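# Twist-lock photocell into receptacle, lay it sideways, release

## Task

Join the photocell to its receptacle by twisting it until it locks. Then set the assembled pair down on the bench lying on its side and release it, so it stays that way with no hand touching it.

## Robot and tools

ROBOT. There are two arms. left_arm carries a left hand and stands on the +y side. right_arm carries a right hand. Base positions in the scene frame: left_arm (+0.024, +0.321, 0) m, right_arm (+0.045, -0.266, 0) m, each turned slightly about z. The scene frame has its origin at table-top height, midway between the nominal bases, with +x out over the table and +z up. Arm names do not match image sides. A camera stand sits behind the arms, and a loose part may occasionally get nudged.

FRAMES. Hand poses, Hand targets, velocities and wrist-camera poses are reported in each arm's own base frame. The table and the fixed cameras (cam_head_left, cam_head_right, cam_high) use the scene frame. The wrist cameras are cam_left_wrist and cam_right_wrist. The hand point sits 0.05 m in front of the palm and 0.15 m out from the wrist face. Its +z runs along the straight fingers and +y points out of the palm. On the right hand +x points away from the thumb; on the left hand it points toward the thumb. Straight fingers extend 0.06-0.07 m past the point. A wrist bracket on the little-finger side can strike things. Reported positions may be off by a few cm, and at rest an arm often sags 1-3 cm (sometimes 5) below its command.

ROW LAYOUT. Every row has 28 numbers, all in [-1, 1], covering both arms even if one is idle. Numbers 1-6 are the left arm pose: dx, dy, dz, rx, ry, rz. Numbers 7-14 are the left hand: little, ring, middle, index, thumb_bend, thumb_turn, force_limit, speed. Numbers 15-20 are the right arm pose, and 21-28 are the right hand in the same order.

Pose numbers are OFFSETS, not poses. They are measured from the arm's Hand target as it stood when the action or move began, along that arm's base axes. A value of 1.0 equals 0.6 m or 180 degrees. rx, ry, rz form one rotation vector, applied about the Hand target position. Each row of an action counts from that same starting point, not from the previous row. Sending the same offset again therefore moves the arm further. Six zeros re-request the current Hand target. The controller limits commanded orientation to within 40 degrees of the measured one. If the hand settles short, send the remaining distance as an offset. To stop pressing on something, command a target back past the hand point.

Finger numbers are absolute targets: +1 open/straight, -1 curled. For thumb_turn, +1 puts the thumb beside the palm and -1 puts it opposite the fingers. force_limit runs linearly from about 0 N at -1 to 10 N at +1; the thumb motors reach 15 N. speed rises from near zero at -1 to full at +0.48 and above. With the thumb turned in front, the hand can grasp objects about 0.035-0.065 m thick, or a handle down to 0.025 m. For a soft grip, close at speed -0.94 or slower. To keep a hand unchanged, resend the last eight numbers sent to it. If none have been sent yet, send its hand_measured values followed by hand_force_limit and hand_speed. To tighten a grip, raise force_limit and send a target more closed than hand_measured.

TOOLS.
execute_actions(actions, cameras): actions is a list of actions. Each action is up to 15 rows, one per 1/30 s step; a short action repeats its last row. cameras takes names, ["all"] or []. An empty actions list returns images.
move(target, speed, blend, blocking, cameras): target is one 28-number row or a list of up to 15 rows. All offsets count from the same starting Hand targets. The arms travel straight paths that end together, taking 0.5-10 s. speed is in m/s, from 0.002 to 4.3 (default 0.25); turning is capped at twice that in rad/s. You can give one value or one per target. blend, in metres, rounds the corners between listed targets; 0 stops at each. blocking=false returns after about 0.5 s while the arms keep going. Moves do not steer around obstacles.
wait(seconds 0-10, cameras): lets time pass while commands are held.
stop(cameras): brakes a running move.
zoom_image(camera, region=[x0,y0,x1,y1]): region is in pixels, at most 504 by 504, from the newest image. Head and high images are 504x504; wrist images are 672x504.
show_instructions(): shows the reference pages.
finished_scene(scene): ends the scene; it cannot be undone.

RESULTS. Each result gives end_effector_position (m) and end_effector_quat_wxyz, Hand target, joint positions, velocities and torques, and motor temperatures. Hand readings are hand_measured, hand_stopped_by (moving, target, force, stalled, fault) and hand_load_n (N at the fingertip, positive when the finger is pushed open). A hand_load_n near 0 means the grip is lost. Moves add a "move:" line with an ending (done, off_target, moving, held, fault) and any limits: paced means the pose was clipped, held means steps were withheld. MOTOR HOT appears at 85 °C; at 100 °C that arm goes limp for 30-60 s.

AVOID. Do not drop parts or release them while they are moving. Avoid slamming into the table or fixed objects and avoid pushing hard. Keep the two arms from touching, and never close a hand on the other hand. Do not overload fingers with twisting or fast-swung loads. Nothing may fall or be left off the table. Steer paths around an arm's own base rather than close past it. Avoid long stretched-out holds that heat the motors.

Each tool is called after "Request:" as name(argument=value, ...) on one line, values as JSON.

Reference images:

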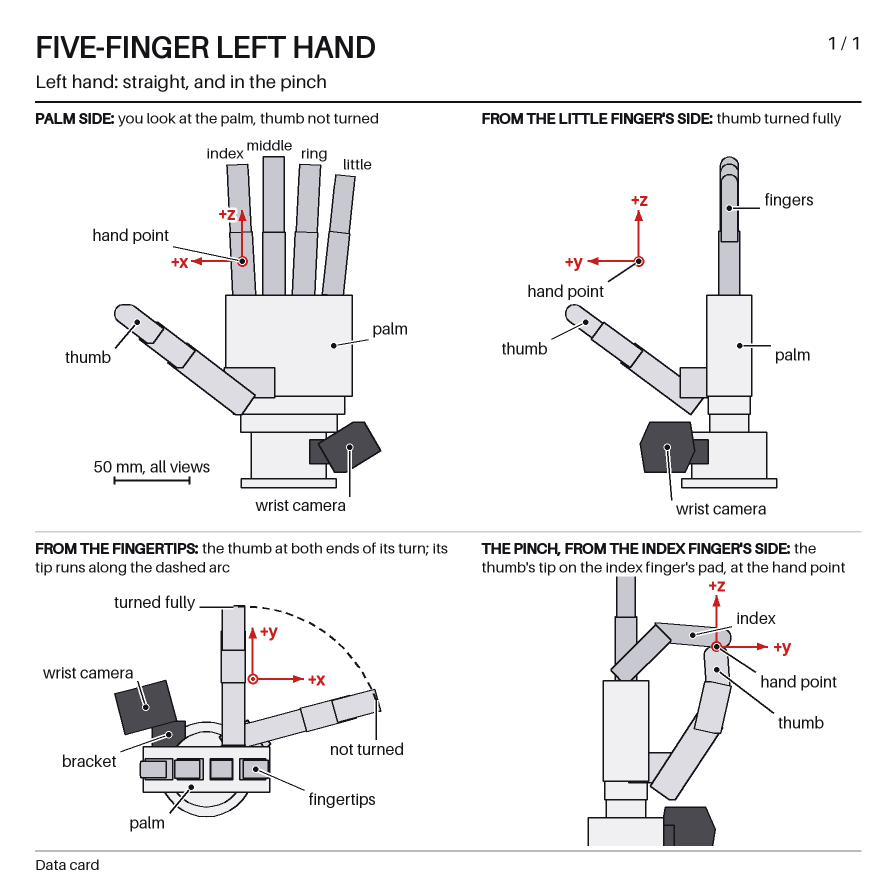

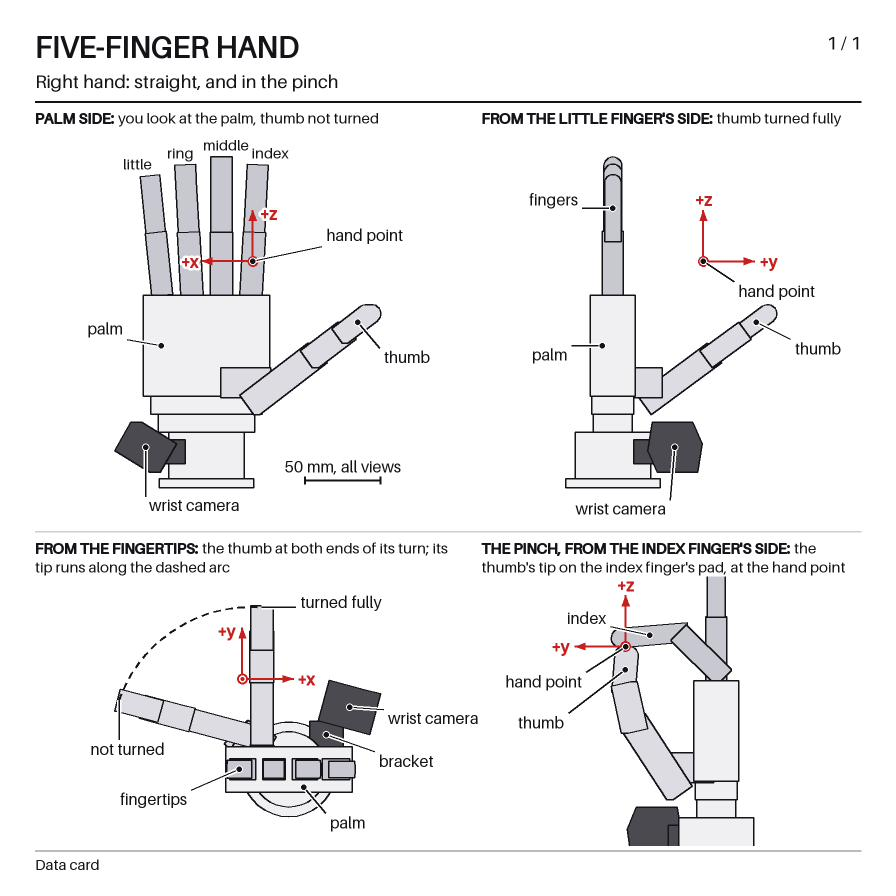

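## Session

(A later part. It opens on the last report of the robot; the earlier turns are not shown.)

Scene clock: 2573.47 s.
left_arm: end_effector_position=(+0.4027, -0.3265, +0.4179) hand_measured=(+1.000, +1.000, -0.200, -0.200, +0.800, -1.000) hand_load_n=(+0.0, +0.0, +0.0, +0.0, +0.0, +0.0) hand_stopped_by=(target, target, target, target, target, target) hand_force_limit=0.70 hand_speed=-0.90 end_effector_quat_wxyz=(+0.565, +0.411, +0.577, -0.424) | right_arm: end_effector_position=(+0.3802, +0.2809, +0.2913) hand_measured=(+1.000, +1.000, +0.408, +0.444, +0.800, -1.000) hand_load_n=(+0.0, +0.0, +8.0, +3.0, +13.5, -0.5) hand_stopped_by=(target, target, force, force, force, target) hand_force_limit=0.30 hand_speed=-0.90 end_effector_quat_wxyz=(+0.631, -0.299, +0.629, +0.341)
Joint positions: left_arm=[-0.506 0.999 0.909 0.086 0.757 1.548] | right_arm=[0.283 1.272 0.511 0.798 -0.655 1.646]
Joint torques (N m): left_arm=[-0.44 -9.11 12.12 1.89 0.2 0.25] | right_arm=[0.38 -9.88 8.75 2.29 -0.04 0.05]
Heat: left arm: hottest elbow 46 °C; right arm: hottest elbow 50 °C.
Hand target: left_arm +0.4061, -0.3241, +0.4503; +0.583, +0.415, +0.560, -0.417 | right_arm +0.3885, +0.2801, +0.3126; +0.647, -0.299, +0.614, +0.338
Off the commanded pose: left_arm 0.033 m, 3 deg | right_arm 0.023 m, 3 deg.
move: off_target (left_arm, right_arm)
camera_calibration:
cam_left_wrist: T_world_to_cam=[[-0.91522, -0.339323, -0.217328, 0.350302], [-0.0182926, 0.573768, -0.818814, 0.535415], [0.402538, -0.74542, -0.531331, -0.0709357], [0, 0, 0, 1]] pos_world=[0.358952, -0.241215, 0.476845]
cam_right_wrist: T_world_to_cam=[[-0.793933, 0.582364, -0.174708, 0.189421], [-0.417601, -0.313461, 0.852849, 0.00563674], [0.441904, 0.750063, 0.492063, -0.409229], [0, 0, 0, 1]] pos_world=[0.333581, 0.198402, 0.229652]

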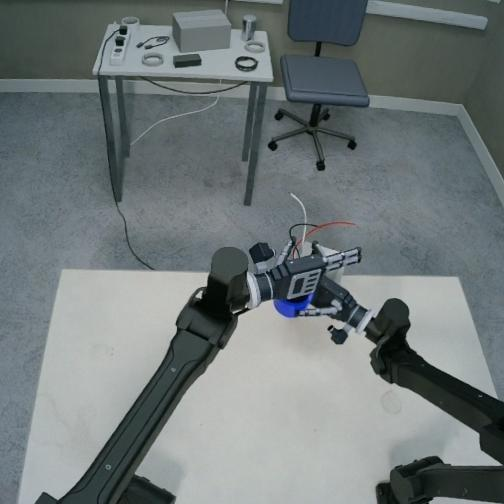

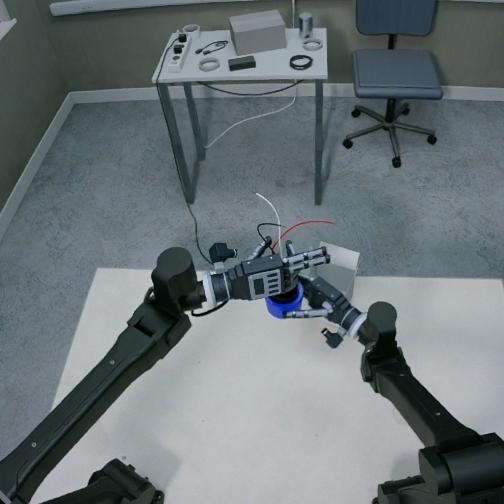

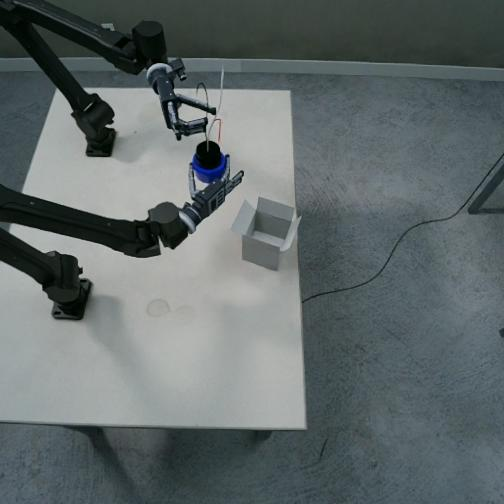

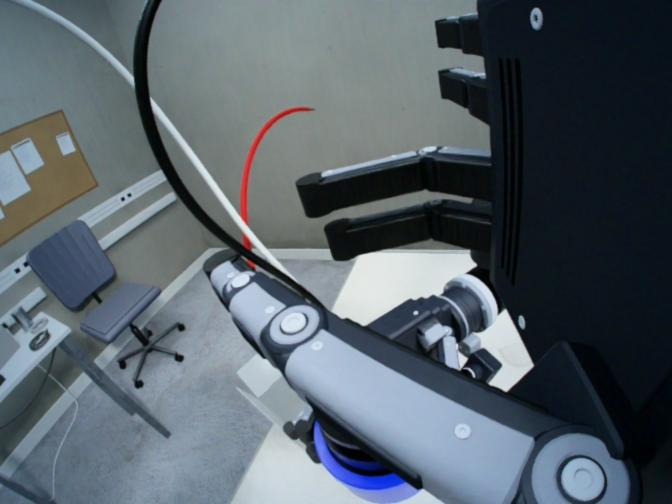

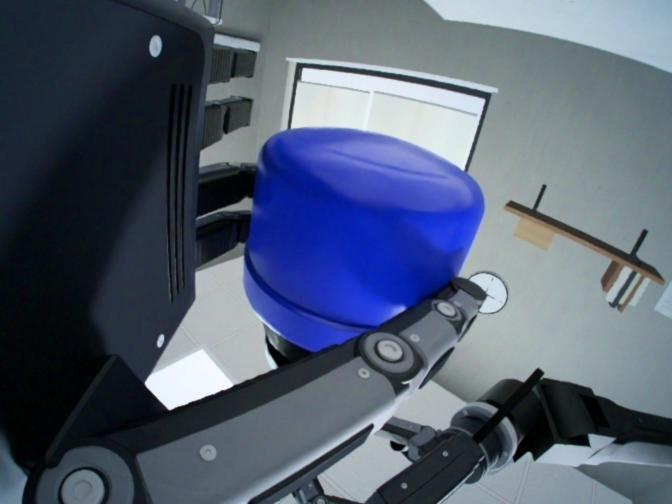

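Request:
move(target=[-0.09,0.32,0.0,0,0,0,1,1,-0.2,-0.2,1,-1,0.7,-0.9,0,0,0,0,0,0,1,1,0.0,0.0,0.7,-1,0.3,-0.9], speed=0.15, cameras=["all"])

Request:
zoom_image(camera="cam_high", region=[140, 60, 300, 220])

Request:
zoom_image(camera="cam_head_left", region=[220, 180, 400, 360])

Request:
zoom_image(camera="cam_head_right", region=[200, 180, 380, 360])

Request:
zoom_image(camera="cam_left_wrist", region=[200, 160, 504, 464])

Scene clock: 2591.07 s.
left_arm: end_effector_position=(+0.3538, -0.1352, +0.4480) hand_measured=(+1.000, +1.000, -0.200, -0.200, +1.000, -1.000) hand_load_n=(+0.0, +0.0, +0.0, +0.0, +0.0, +0.5) hand_stopped_by=(target, target, target, target, target, target) hand_force_limit=0.70 hand_speed=-0.90 end_effector_quat_wxyz=(+0.579, +0.416, +0.561, -0.420) | right_arm: end_effector_position=(+0.3802, +0.2809, +0.2913) hand_measured=(+1.000, +1.000, +0.408, +0.444, +0.800, -1.000) hand_load_n=(+0.0, +0.0, +8.0, +3.0, +14.0, -0.5) hand_stopped_by=(target, target, force, force, force, target) hand_force_limit=0.30 hand_speed=-0.90 end_effector_quat_wxyz=(+0.631, -0.299, +0.629, +0.341)
Joint positions: left_arm=[0.138 0.731 0.809 0.058 1.401 1.448] | right_arm=[0.283 1.272 0.511 0.798 -0.655 1.646]
Joint velocities: left_arm=[-0.015 -0.005 -0.007 -0.002 -0.022 -0.154] | right_arm=[within noise]
Joint torques (N m): left_arm=[-0.09 -3.78 7.97 2.45 0.07 0.02] | right_arm=[0.62 -9.41 8.79 2.21 -0.07 0.07]
Heat: left arm: hottest elbow 46 °C; right arm: hottest elbow 51 °C.
Hand target: left_arm +0.3520, -0.1321, +0.4502; +0.583, +0.415, +0.560, -0.417 | right_arm +0.3885, +0.2801, +0.3126; +0.647, -0.299, +0.614, +0.338
Off the commanded pose: left_arm 0.004 m, 1 deg | right_arm 0.023 m, 3 deg.
move: off_target (right_arm)
camera_calibration:
cam_left_wrist: T_world_to_cam=[[-0.905799, -0.340817, -0.251737, 0.388819], [0.0181058, 0.562453, -0.826631, 0.438434], [0.42332, -0.75332, -0.503299, 0.0863538], [0, 0, 0, 1]] pos_world=[0.307698, -0.0490308, 0.503765]
cam_right_wrist: T_world_to_cam=[[-0.793933, 0.582364, -0.174708, 0.189421], [-0.417601, -0.313461, 0.852849, 0.00563674], [0.441904, 0.750063, 0.492063, -0.409229], [0, 0, 0, 1]] pos_world=[0.333581, 0.198402, 0.229652]

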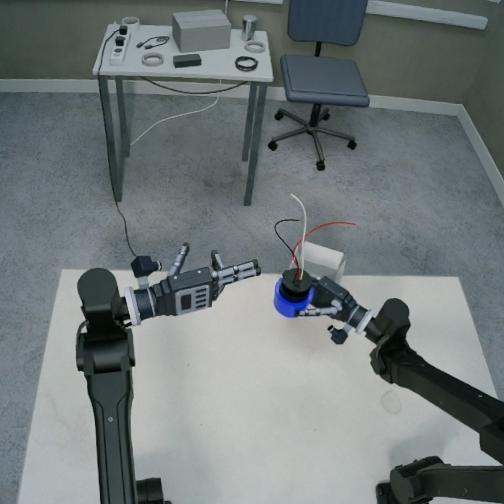

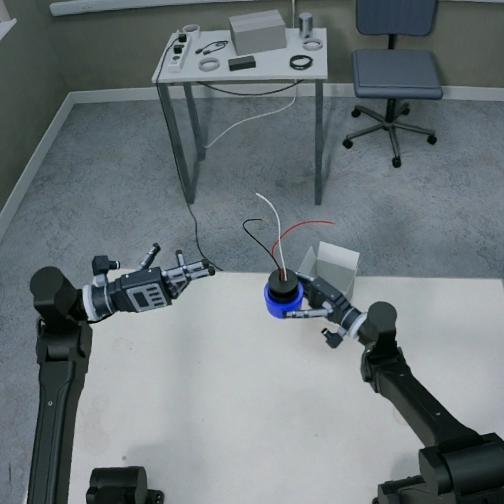

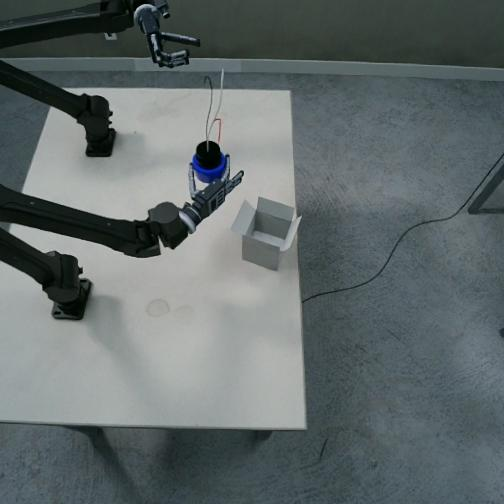

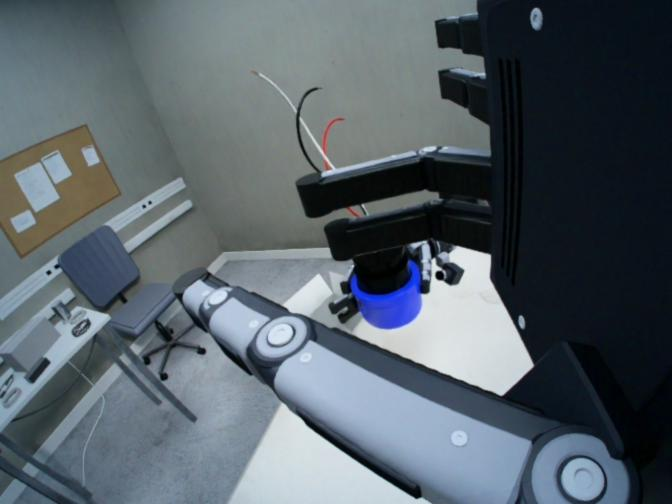

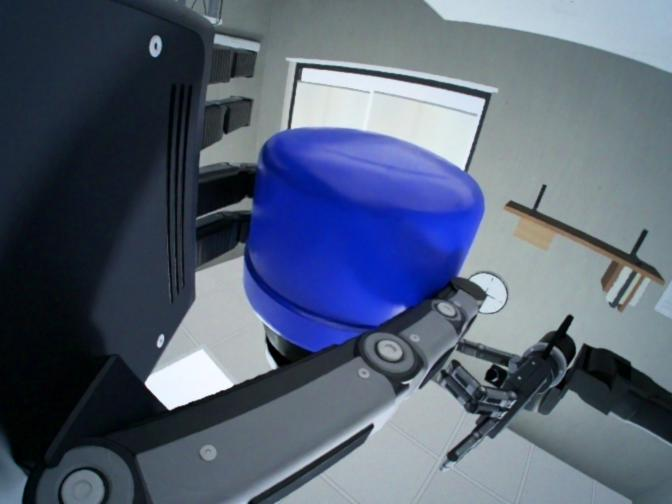

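Scaled by 3.150 from the camera's 504x504 image, which has a finer 720x720 frame.

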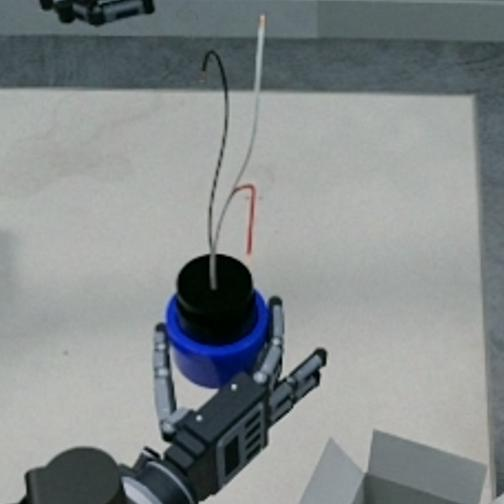

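Scaled by 2.800 from the camera's 504x504 image, which has a finer 720x720 frame.

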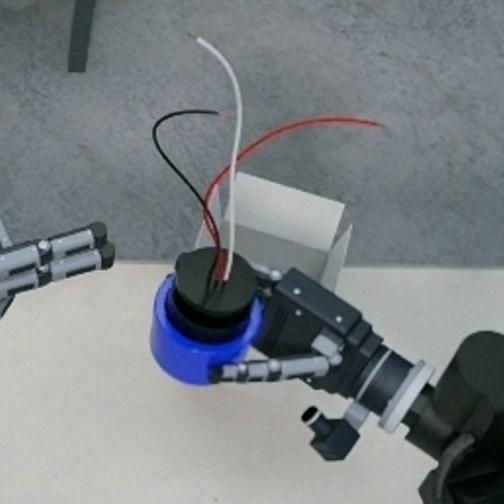

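Scaled by 2.800 from the camera's 504x504 image, which has a finer 720x720 frame.

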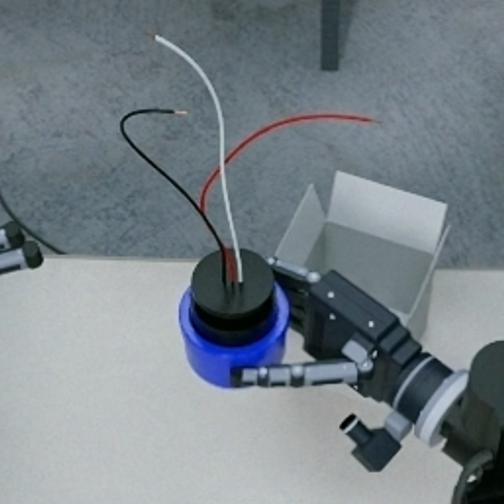

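Scaled by 1.658 from the camera's 672x504 image, which has a finer 960x720 frame.

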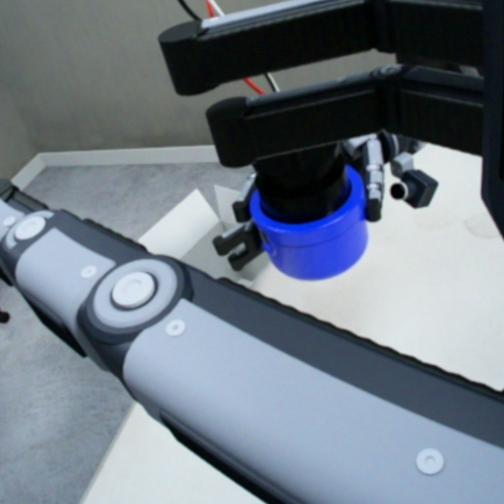

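Request:
zoom_image(camera="cam_head_left", region=[260, 260, 330, 330])

Request:
zoom_image(camera="cam_head_right", region=[250, 260, 320, 330])

Request:
zoom_image(camera="cam_high", region=[175, 130, 245, 200])

Scaled by 7.200 from the camera's 504x504 image, which has a finer 720x720 frame.

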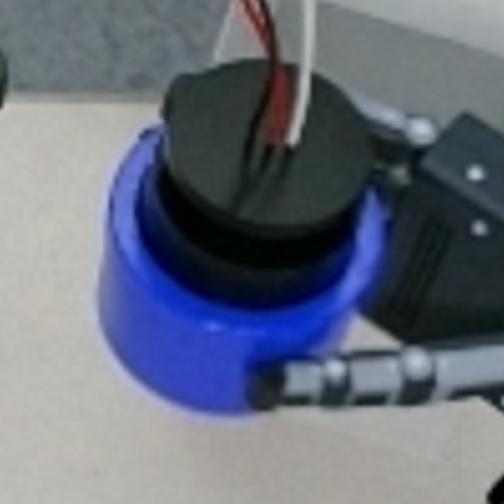

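Scaled by 7.200 from the camera's 504x504 image, which has a finer 720x720 frame.

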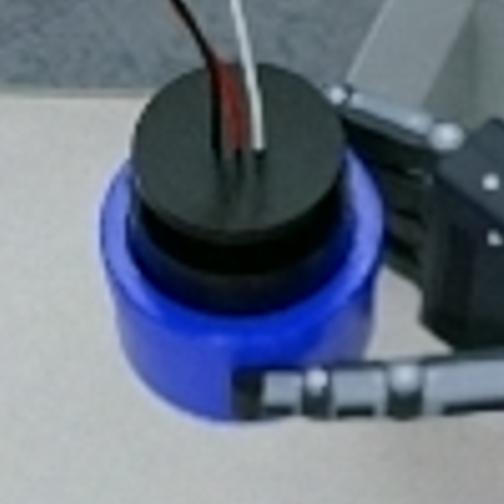

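Scaled by 7.200 from the camera's 504x504 image, which has a finer 720x720 frame.

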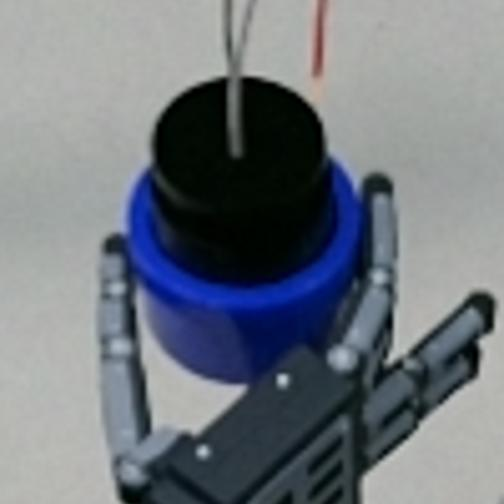

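Request:
move(target=[0,0,0,0,0,0,1,1,-0.2,-0.2,1,-1,0.7,-0.9,-0.094,-0.336,0.05,0,0,-0.422,1,1,0.0,0.0,0.7,-1,0.3,-0.9], speed=0.15, cameras=["all"])

Request:
zoom_image(camera="cam_high", region=[110, 150, 250, 290])

Scene clock: 2649.63 s.
left_arm: end_effector_position=(+0.3538, -0.1352, +0.4479) hand_measured=(+1.000, +1.000, -0.200, -0.200, +1.000, -1.000) hand_load_n=(+0.0, +0.0, +0.0, +0.0, +0.0, +0.5) hand_stopped_by=(target, target, target, target, target, target) hand_force_limit=0.70 hand_speed=-0.90 end_effector_quat_wxyz=(+0.579, +0.416, +0.562, -0.420) | right_arm: end_effector_position=(+0.3359, +0.0778, +0.3240) hand_measured=(+1.000, +1.000, +0.408, +0.444, +0.800, -1.000) hand_load_n=(+0.0, +0.0, +8.0, +3.0, +14.0, -0.5) hand_stopped_by=(target, target, force, force, force, target) hand_force_limit=0.30 hand_speed=-0.90 end_effector_quat_wxyz=(+0.705, +0.129, +0.682, -0.149)
Joint positions: left_arm=[0.138 0.731 0.809 0.058 1.401 1.447] | right_arm=[0.623 0.487 0.26 0.299 1.017 1.487]
Joint torques (N m): left_arm=[-0.21 -3.84 8.03 2.25 0.05 0.04] | right_arm=[1.73 -1.49 9.05 2.89 0.1 0.06]
Heat: left arm: hottest elbow 45 °C; right arm: hottest elbow 51 °C.
Hand target: left_arm +0.3520, -0.1323, +0.4502; +0.583, +0.415, +0.561, -0.416 | right_arm +0.3321, +0.0785, +0.3427; +0.718, +0.142, +0.668, -0.132
Off the commanded pose: left_arm 0.004 m, 1 deg | right_arm 0.019 m, 3 deg.
move: off_target (right_arm)
camera_calibration:
cam_left_wrist: T_world_to_cam=[[-0.90599, -0.340869, -0.250978, 0.388583], [0.0175029, 0.562236, -0.826791, 0.43869], [0.422936, -0.753458, -0.503415, 0.086482], [0, 0, 0, 1]] pos_world=[0.307797, -0.0490311, 0.503767]
cam_right_wrist: T_world_to_cam=[[0.377355, 0.892285, -0.247854, -0.11569], [-0.384322, 0.394395, 0.834715, -0.164753], [0.842556, -0.219728, 0.491752, -0.312402], [0, 0, 0, 1]] pos_world=[0.243554, 0.0995629, 0.262471]

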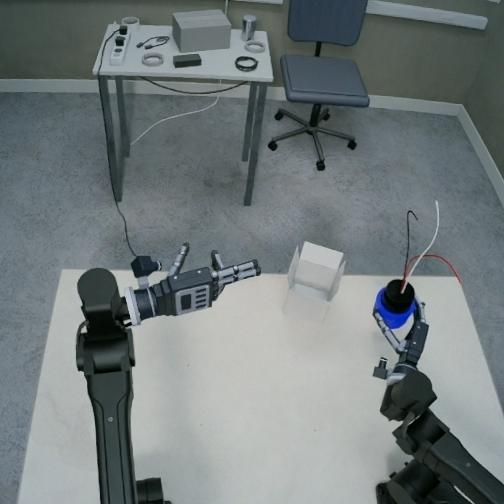

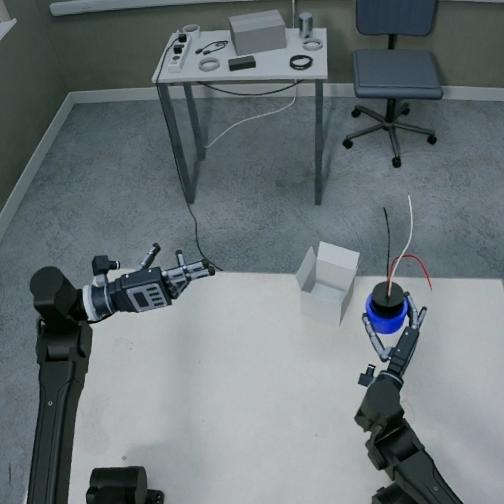

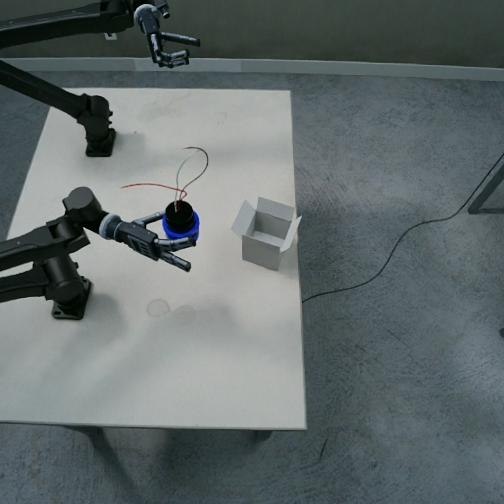

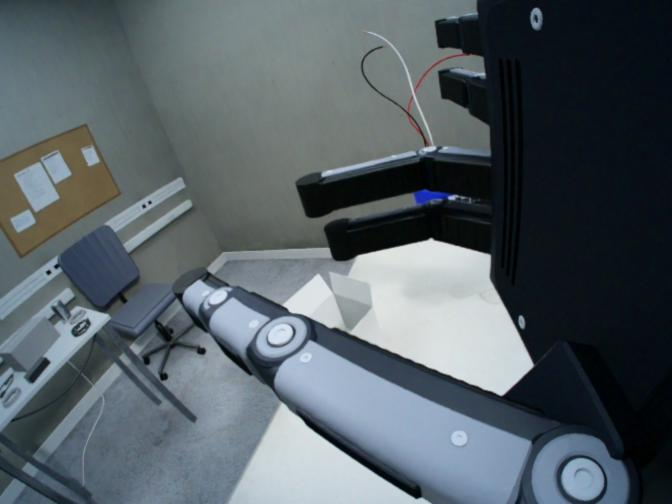

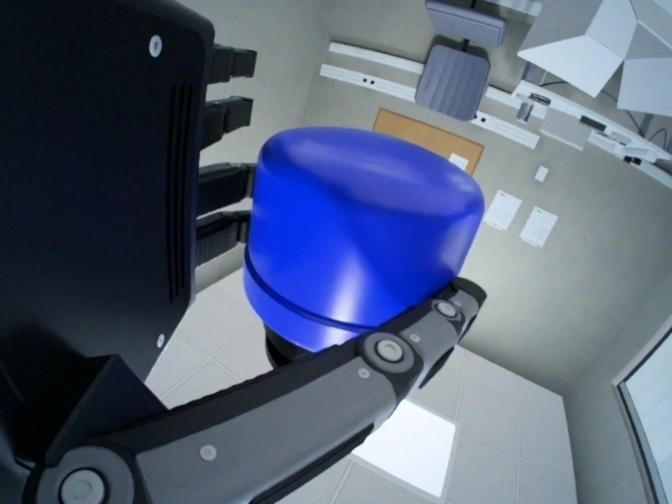

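Scaled by 3.600 from the camera's 504x504 image, which has a finer 720x720 frame.

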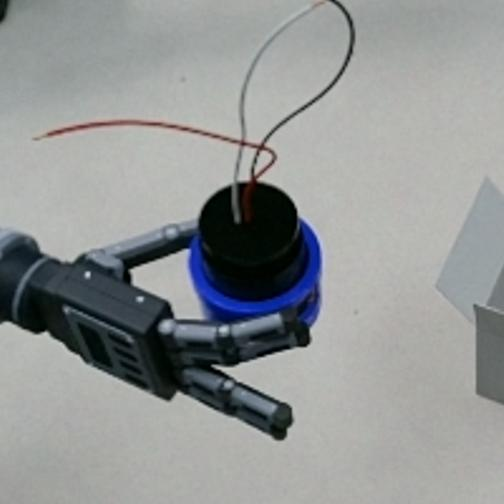

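Request:
zoom_image(camera="cam_high", region=[155, 190, 215, 250])

Request:
zoom_image(camera="cam_head_left", region=[365, 265, 435, 335])

Request:
zoom_image(camera="cam_head_right", region=[355, 270, 425, 340])

Scaled by 8.400 from the camera's 504x504 image, which has a finer 720x720 frame.

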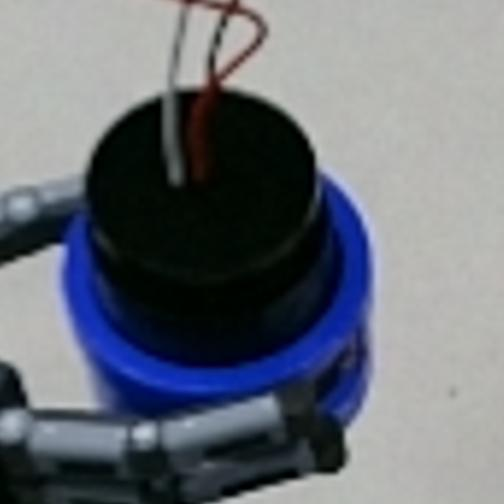

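Scaled by 7.200 from the camera's 504x504 image, which has a finer 720x720 frame.

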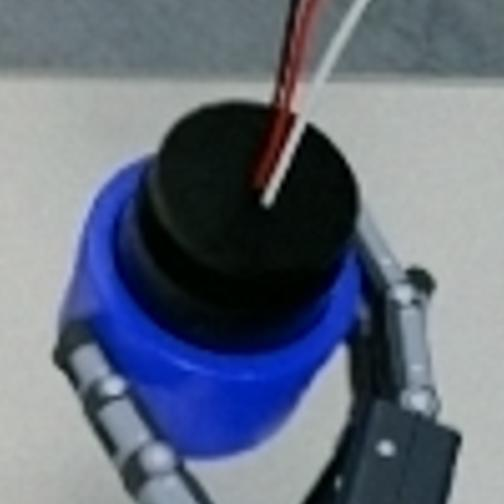

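Scaled by 7.200 from the camera's 504x504 image, which has a finer 720x720 frame.

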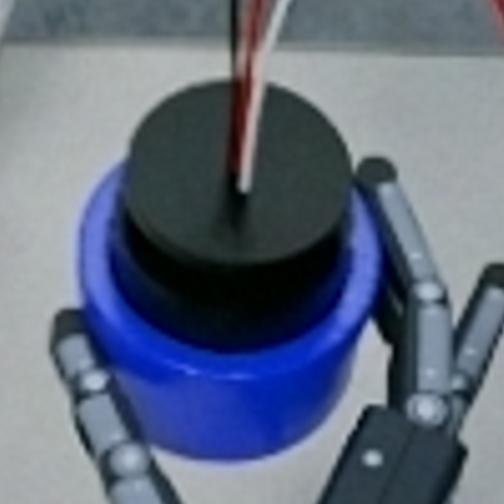

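Request:
move(target=[-0.07,-0.128,-0.262,0,0,0.117,1,1,0.4,0.4,1,-1,0.7,-0.9,0.094,0.336,-0.07,0,0,0.275,1,1,0.0,0.0,0.7,-1,0.3,-0.9], speed=0.15, cameras=["all"])

Scene clock: 2721.97 s.
left_arm: end_effector_position=(+0.3117, -0.2065, +0.2885) hand_measured=(+1.000, +1.000, +0.400, +0.400, +1.000, -1.000) hand_load_n=(+0.0, +0.5, +0.5, +0.0, +0.0, +0.5) hand_stopped_by=(target, target, target, target, target, target) hand_force_limit=0.70 hand_speed=-0.90 end_effector_quat_wxyz=(+0.642, +0.300, +0.637, -0.304) | right_arm: end_effector_position=(+0.3716, +0.2749, +0.2533) hand_measured=(+1.000, +1.000, +0.408, +0.444, +0.800, -1.000) hand_load_n=(+0.0, +0.0, +8.0, +3.0, +13.5, -0.5) hand_stopped_by=(target, target, force, force, force, target) hand_force_limit=0.30 hand_speed=-0.90 end_effector_quat_wxyz=(+0.675, -0.170, +0.699, +0.165)
Joint positions: left_arm=[-0.585 0.48 0.352 0.138 0.298 1.567] | right_arm=[0.529 1.114 0.335 0.744 0.05 1.574]
Joint torques (N m): left_arm=[-1.9 -0.67 8.47 3.41 -0.12 0.28] | right_arm=[0.44 -6.42 11.08 3.71 -0.14 0.25]
Heat: left arm: hottest elbow 43 °C; right arm: hottest elbow 52 °C.
Hand target: left_arm +0.3101, -0.2090, +0.2931; +0.649, +0.306, +0.627, -0.303 | right_arm +0.3886, +0.2800, +0.3006; +0.707, -0.150, +0.666, +0.181
Off the commanded pose: left_arm 0.005 m, 1 deg | right_arm 0.051 m, 6 deg.
move: off_target (right_arm)
camera_calibration:
cam_left_wrist: T_world_to_cam=[[-0.718197, -0.653061, -0.240219, 0.160024], [-0.207828, 0.530782, -0.821631, 0.409938], [0.664079, -0.540169, -0.51693, -0.0569058], [0, 0, 0, 1]] pos_world=[0.237916, -0.143821, 0.345842]
cam_right_wrist: T_world_to_cam=[[-0.460025, 0.859204, -0.223932, -0.008295], [-0.484019, -0.0312293, 0.8745, -0.0259057], [0.744381, 0.510679, 0.430237, -0.413104], [0, 0, 0, 1]] pos_world=[0.291152, 0.217282, 0.19853]

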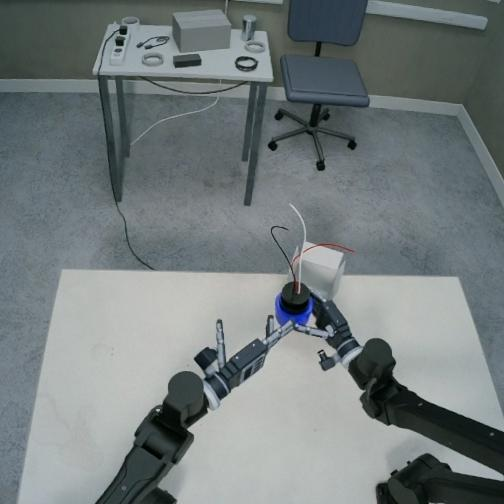

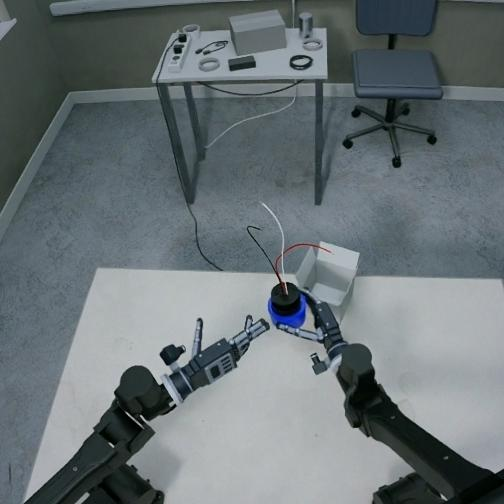

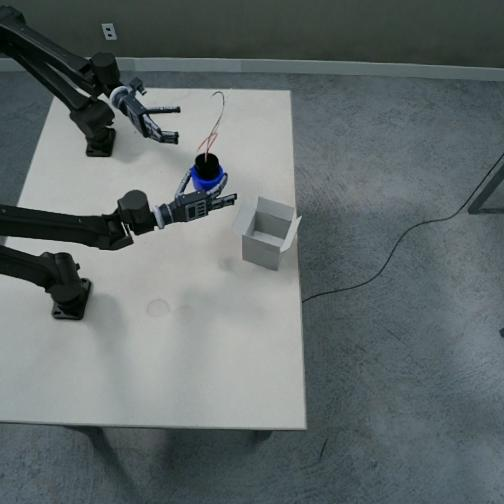

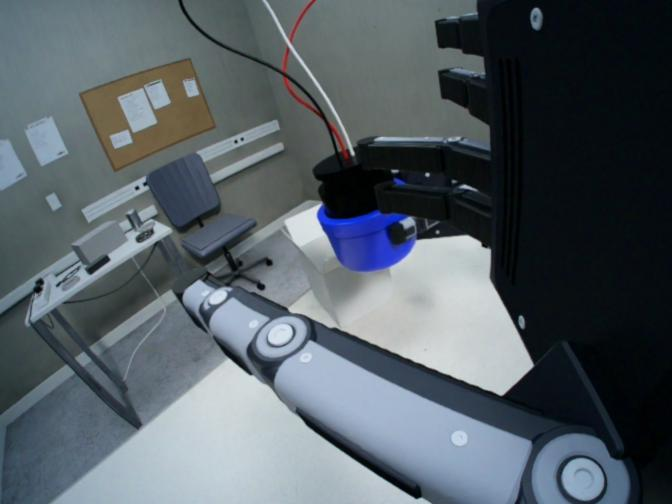

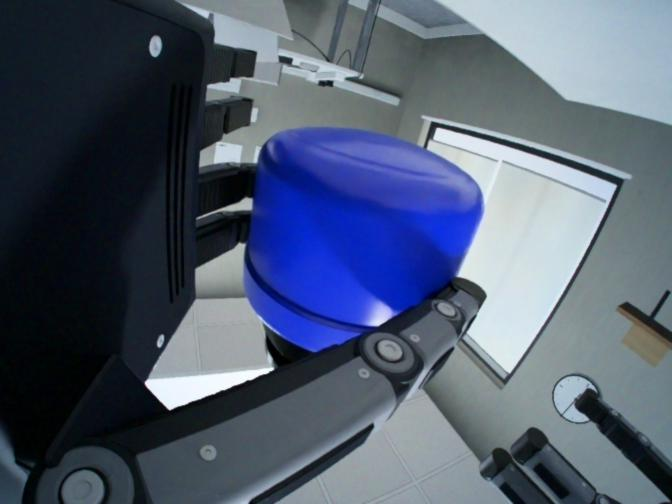

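Request:
move(target=[[0,0,-0.046,0,0,0,1,1,0.4,0.4,1,-1,0.7,-0.9,0,0,0,0,0,0,1,1,0.0,0.0,0.7,-1,0.3,-0.9],[0.085,-0.107,-0.046,0,0,0,1,1,0.4,0.4,1,-1,0.7,-0.9,0,0,0,0,0,0,1,1,0.0,0.0,0.7,-1,0.3,-0.9]], speed=0.1, cameras=["cam_left_wrist","cam_high","cam_head_left"])

Scene clock: 2745.47 s.
left_arm: end_effector_position=(+0.3507, -0.2595, +0.2366) hand_measured=(+1.000, +1.000, +0.400, +0.400, +1.000, -1.000) hand_load_n=(+0.0, +0.0, +0.0, -2.5, +0.0, +0.5) hand_stopped_by=(target, target, target, target, target, target) hand_force_limit=0.70 hand_speed=-0.90 end_effector_quat_wxyz=(+0.631, +0.303, +0.648, -0.300) | right_arm: end_effector_position=(+0.3790, +0.2669, +0.2525) hand_measured=(+1.000, +1.000, +0.408, +0.444, +0.800, -1.000) hand_load_n=(+0.0, +0.0, +9.5, +4.0, +12.0, -0.5) hand_stopped_by=(target, target, force, force, force, target) hand_force_limit=0.30 hand_speed=-0.90 end_effector_quat_wxyz=(+0.675, -0.158, +0.703, +0.158)
Joint positions: left_arm=[-0.683 0.865 0.349 0.493 0.198 1.569] | right_arm=[0.51 1.119 0.337 0.744 0.059 1.58]
Joint torques (N m): left_arm=[-2.08 -2.78 11.67 3.48 -0.1 0.28] | right_arm=[2.08 -7.06 10.96 3.75 -0.55 0.18]
Heat: left arm: hottest elbow 42 °C; right arm: hottest elbow 50 °C.
Hand target: left_arm +0.3610, -0.2733, +0.2655; +0.649, +0.306, +0.627, -0.303 | right_arm +0.3886, +0.2801, +0.3007; +0.707, -0.150, +0.666, +0.181
Off the commanded pose: left_arm 0.034 m, 3 deg | right_arm 0.051 m, 6 deg.
move: off_target (left_arm, right_arm)
camera_calibration:
cam_left_wrist: T_world_to_cam=[[-0.723347, -0.648664, -0.23665, 0.143035], [-0.228585, 0.548366, -0.80439, 0.411233], [0.65155, -0.527758, -0.544934, -0.124046], [0, 0, 0, 1]] pos_world=[0.278288, -0.198191, 0.297044]
Images, in order (width x height): cam_head_left 504x504, cam_high 504x504, cam_left_wrist 672x504.

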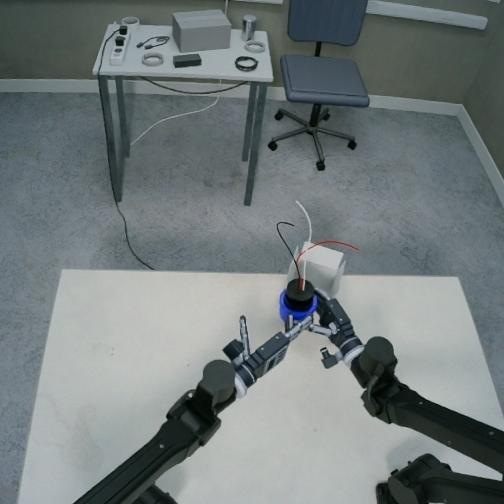

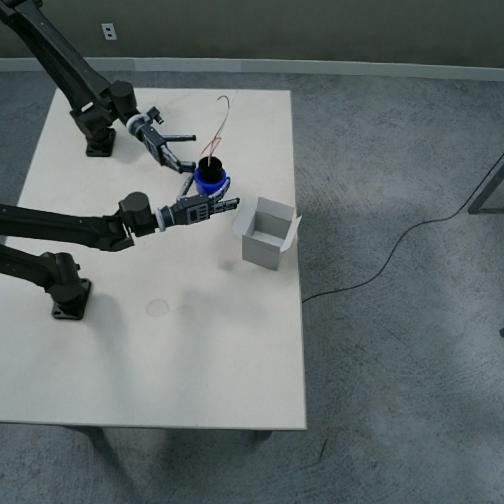

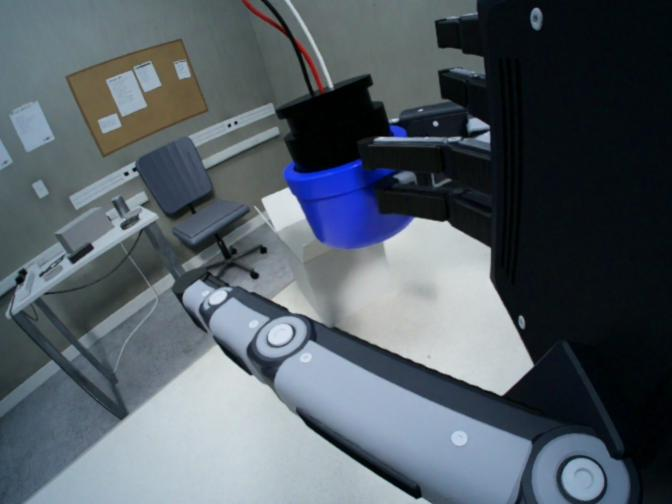

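Request:
move(target=[[-0.085,0.107,0.03,0,0,0,1,1,0.4,0.4,1,-1,0.7,-0.9,0,0,0,0,0,0,1,1,0.0,0.0,0.7,-1,0.3,-0.9],[-0.085,0.107,0.2,0,0,0,1,1,0.4,0.4,1,-1,0.7,-0.9,0,0,0,0,0,0,1,1,0.0,0.0,0.7,-1,0.3,-0.9]], speed=0.1, cameras=["cam_left_wrist","cam_high","cam_head_left"])

Scene clock: 2761.23 s.
left_arm: end_effector_position=(+0.3052, -0.2107, +0.3609) hand_measured=(+1.000, +1.000, +0.400, +0.400, +1.000, -1.000) hand_load_n=(+0.0, +0.0, +0.0, +0.0, +0.0, +0.5) hand_stopped_by=(target, target, target, target, target, target) hand_force_limit=0.70 hand_speed=-0.90 end_effector_quat_wxyz=(+0.638, +0.306, +0.636, -0.308) | right_arm: end_effector_position=(+0.3779, +0.2683, +0.2540) hand_measured=(+1.000, +1.000, +0.408, +0.444, +0.800, -1.000) hand_load_n=(+0.0, +0.0, +8.0, +3.0, +13.5, -0.5) hand_stopped_by=(target, target, force, force, force, target) hand_force_limit=0.30 hand_speed=-0.90 end_effector_quat_wxyz=(+0.676, -0.161, +0.701, +0.162)
Joint positions: left_arm=[-0.609 0.46 0.543 -0.08 0.29 1.569] | right_arm=[0.51 1.119 0.338 0.746 0.05 1.582]
Joint torques (N m): left_arm=[-0.09 0.79 12.12 2.15 0.17 0.25] | right_arm=[1.85 -7.12 10.93 3.56 -0.13 0.15]
Heat: left arm: hottest elbow 44 °C; right arm: hottest elbow 52 °C.
Hand target: left_arm +0.3100, -0.2091, +0.3853; +0.649, +0.306, +0.627, -0.303 | right_arm +0.3886, +0.2801, +0.3005; +0.707, -0.150, +0.667, +0.181
Off the commanded pose: left_arm 0.025 m, 2 deg | right_arm 0.049 m, 6 deg.
move: off_target (left_arm, right_arm)
camera_calibration:
cam_left_wrist: T_world_to_cam=[[-0.729227, -0.640499, -0.240809, 0.176206], [-0.20272, 0.538339, -0.817982, 0.468933], [0.653554, -0.547678, -0.522414, -0.0137653], [0, 0, 0, 1]] pos_world=[0.232553, -0.147124, 0.41882]
Images, in order (width x height): cam_head_left 504x504, cam_high 504x504, cam_left_wrist 672x504.

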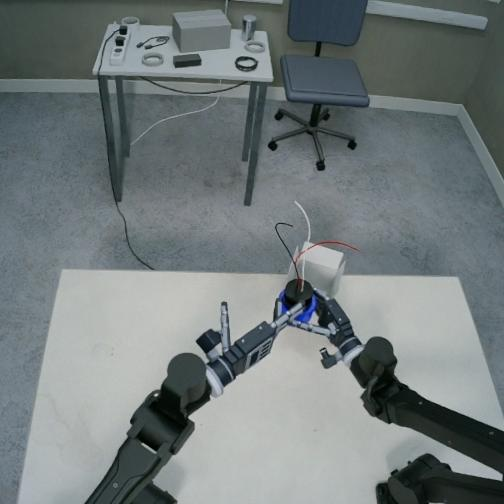

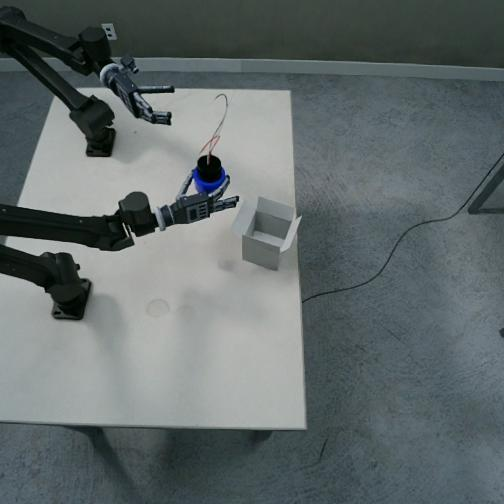

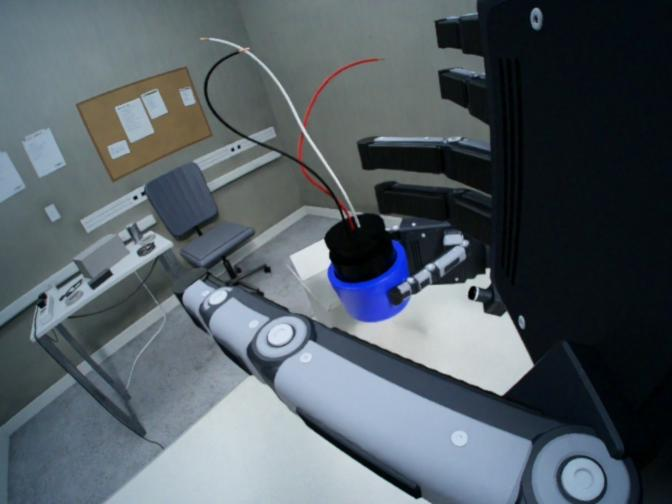

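Request:
move(target=[0.171,-0.2105,0.02,0,0,0,1,1,0.4,0.4,1,-1,0.7,-0.9,0,0,0,0,0,0,1,1,0.0,0.0,0.7,-1,0.3,-0.9], speed=0.1, cameras=["cam_left_wrist","cam_high","cam_head_left"])

Scene clock: 2775.63 s.
left_arm: end_effector_position=(+0.4071, -0.3242, +0.3690) hand_measured=(+1.000, +1.000, +0.400, +0.400, +1.000, -1.000) hand_load_n=(+0.0, +0.0, +0.0, +0.0, +0.0, +0.0) hand_stopped_by=(target, target, target, target, target, target) hand_force_limit=0.70 hand_speed=-0.90 end_effector_quat_wxyz=(+0.632, +0.304, +0.647, -0.300) | right_arm: end_effector_position=(+0.3779, +0.2683, +0.2540) hand_measured=(+1.000, +1.000, +0.408, +0.444, +0.800, -1.000) hand_load_n=(+0.0, +0.0, +8.0, +3.0, +13.5, -0.5) hand_stopped_by=(target, target, force, force, force, target) hand_force_limit=0.30 hand_speed=-0.90 end_effector_quat_wxyz=(+0.676, -0.161, +0.701, +0.162)
Joint positions: left_arm=[-0.729 0.991 0.784 0.185 0.154 1.571] | right_arm=[0.51 1.119 0.338 0.746 0.05 1.582]
Joint torques (N m): left_arm=[-2.02 -6.77 12.15 3.4 -0.1 0.27] | right_arm=[1.96 -6.89 10.93 3.67 -0.12 0.16]
Heat: left arm: hottest elbow 44 °C; right arm: hottest elbow 54 °C.
Hand target: left_arm +0.4126, -0.3354, +0.3974; +0.649, +0.306, +0.627, -0.303 | right_arm +0.3886, +0.2801, +0.3005; +0.707, -0.150, +0.667, +0.181
Off the commanded pose: left_arm 0.031 m, 3 deg | right_arm 0.049 m, 6 deg.
move: off_target (left_arm, right_arm)
camera_calibration:
cam_left_wrist: T_world_to_cam=[[-0.723122, -0.647811, -0.239658, 0.174468], [-0.225524, 0.549388, -0.804557, 0.565294], [0.652866, -0.527744, -0.543371, -0.123823], [0, 0, 0, 1]] pos_world=[0.334489, -0.26289, 0.429342]
Images, in order (width x height): cam_head_left 504x504, cam_high 504x504, cam_left_wrist 672x504.

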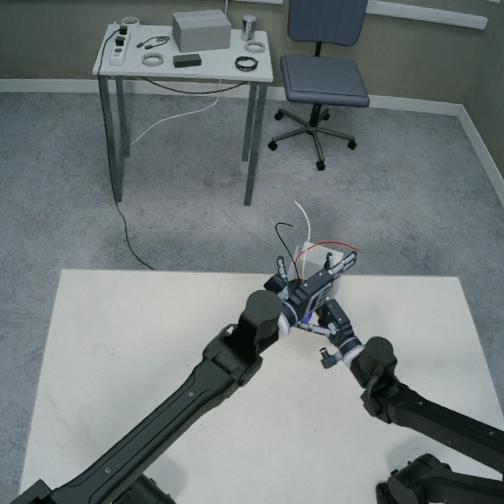

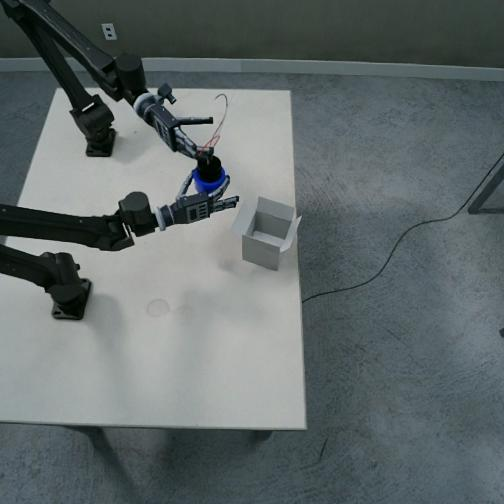

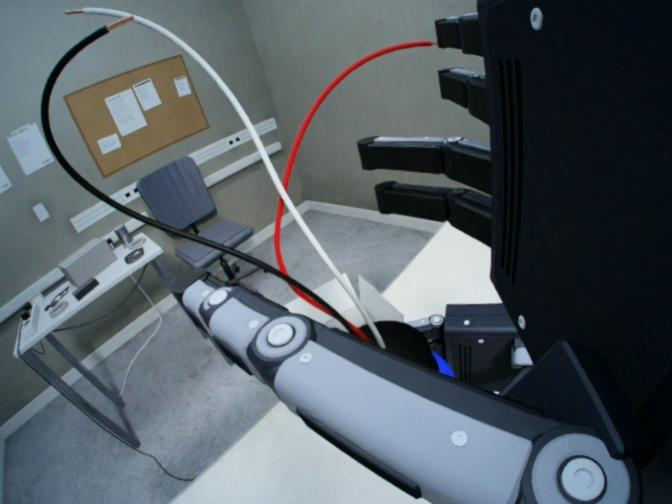

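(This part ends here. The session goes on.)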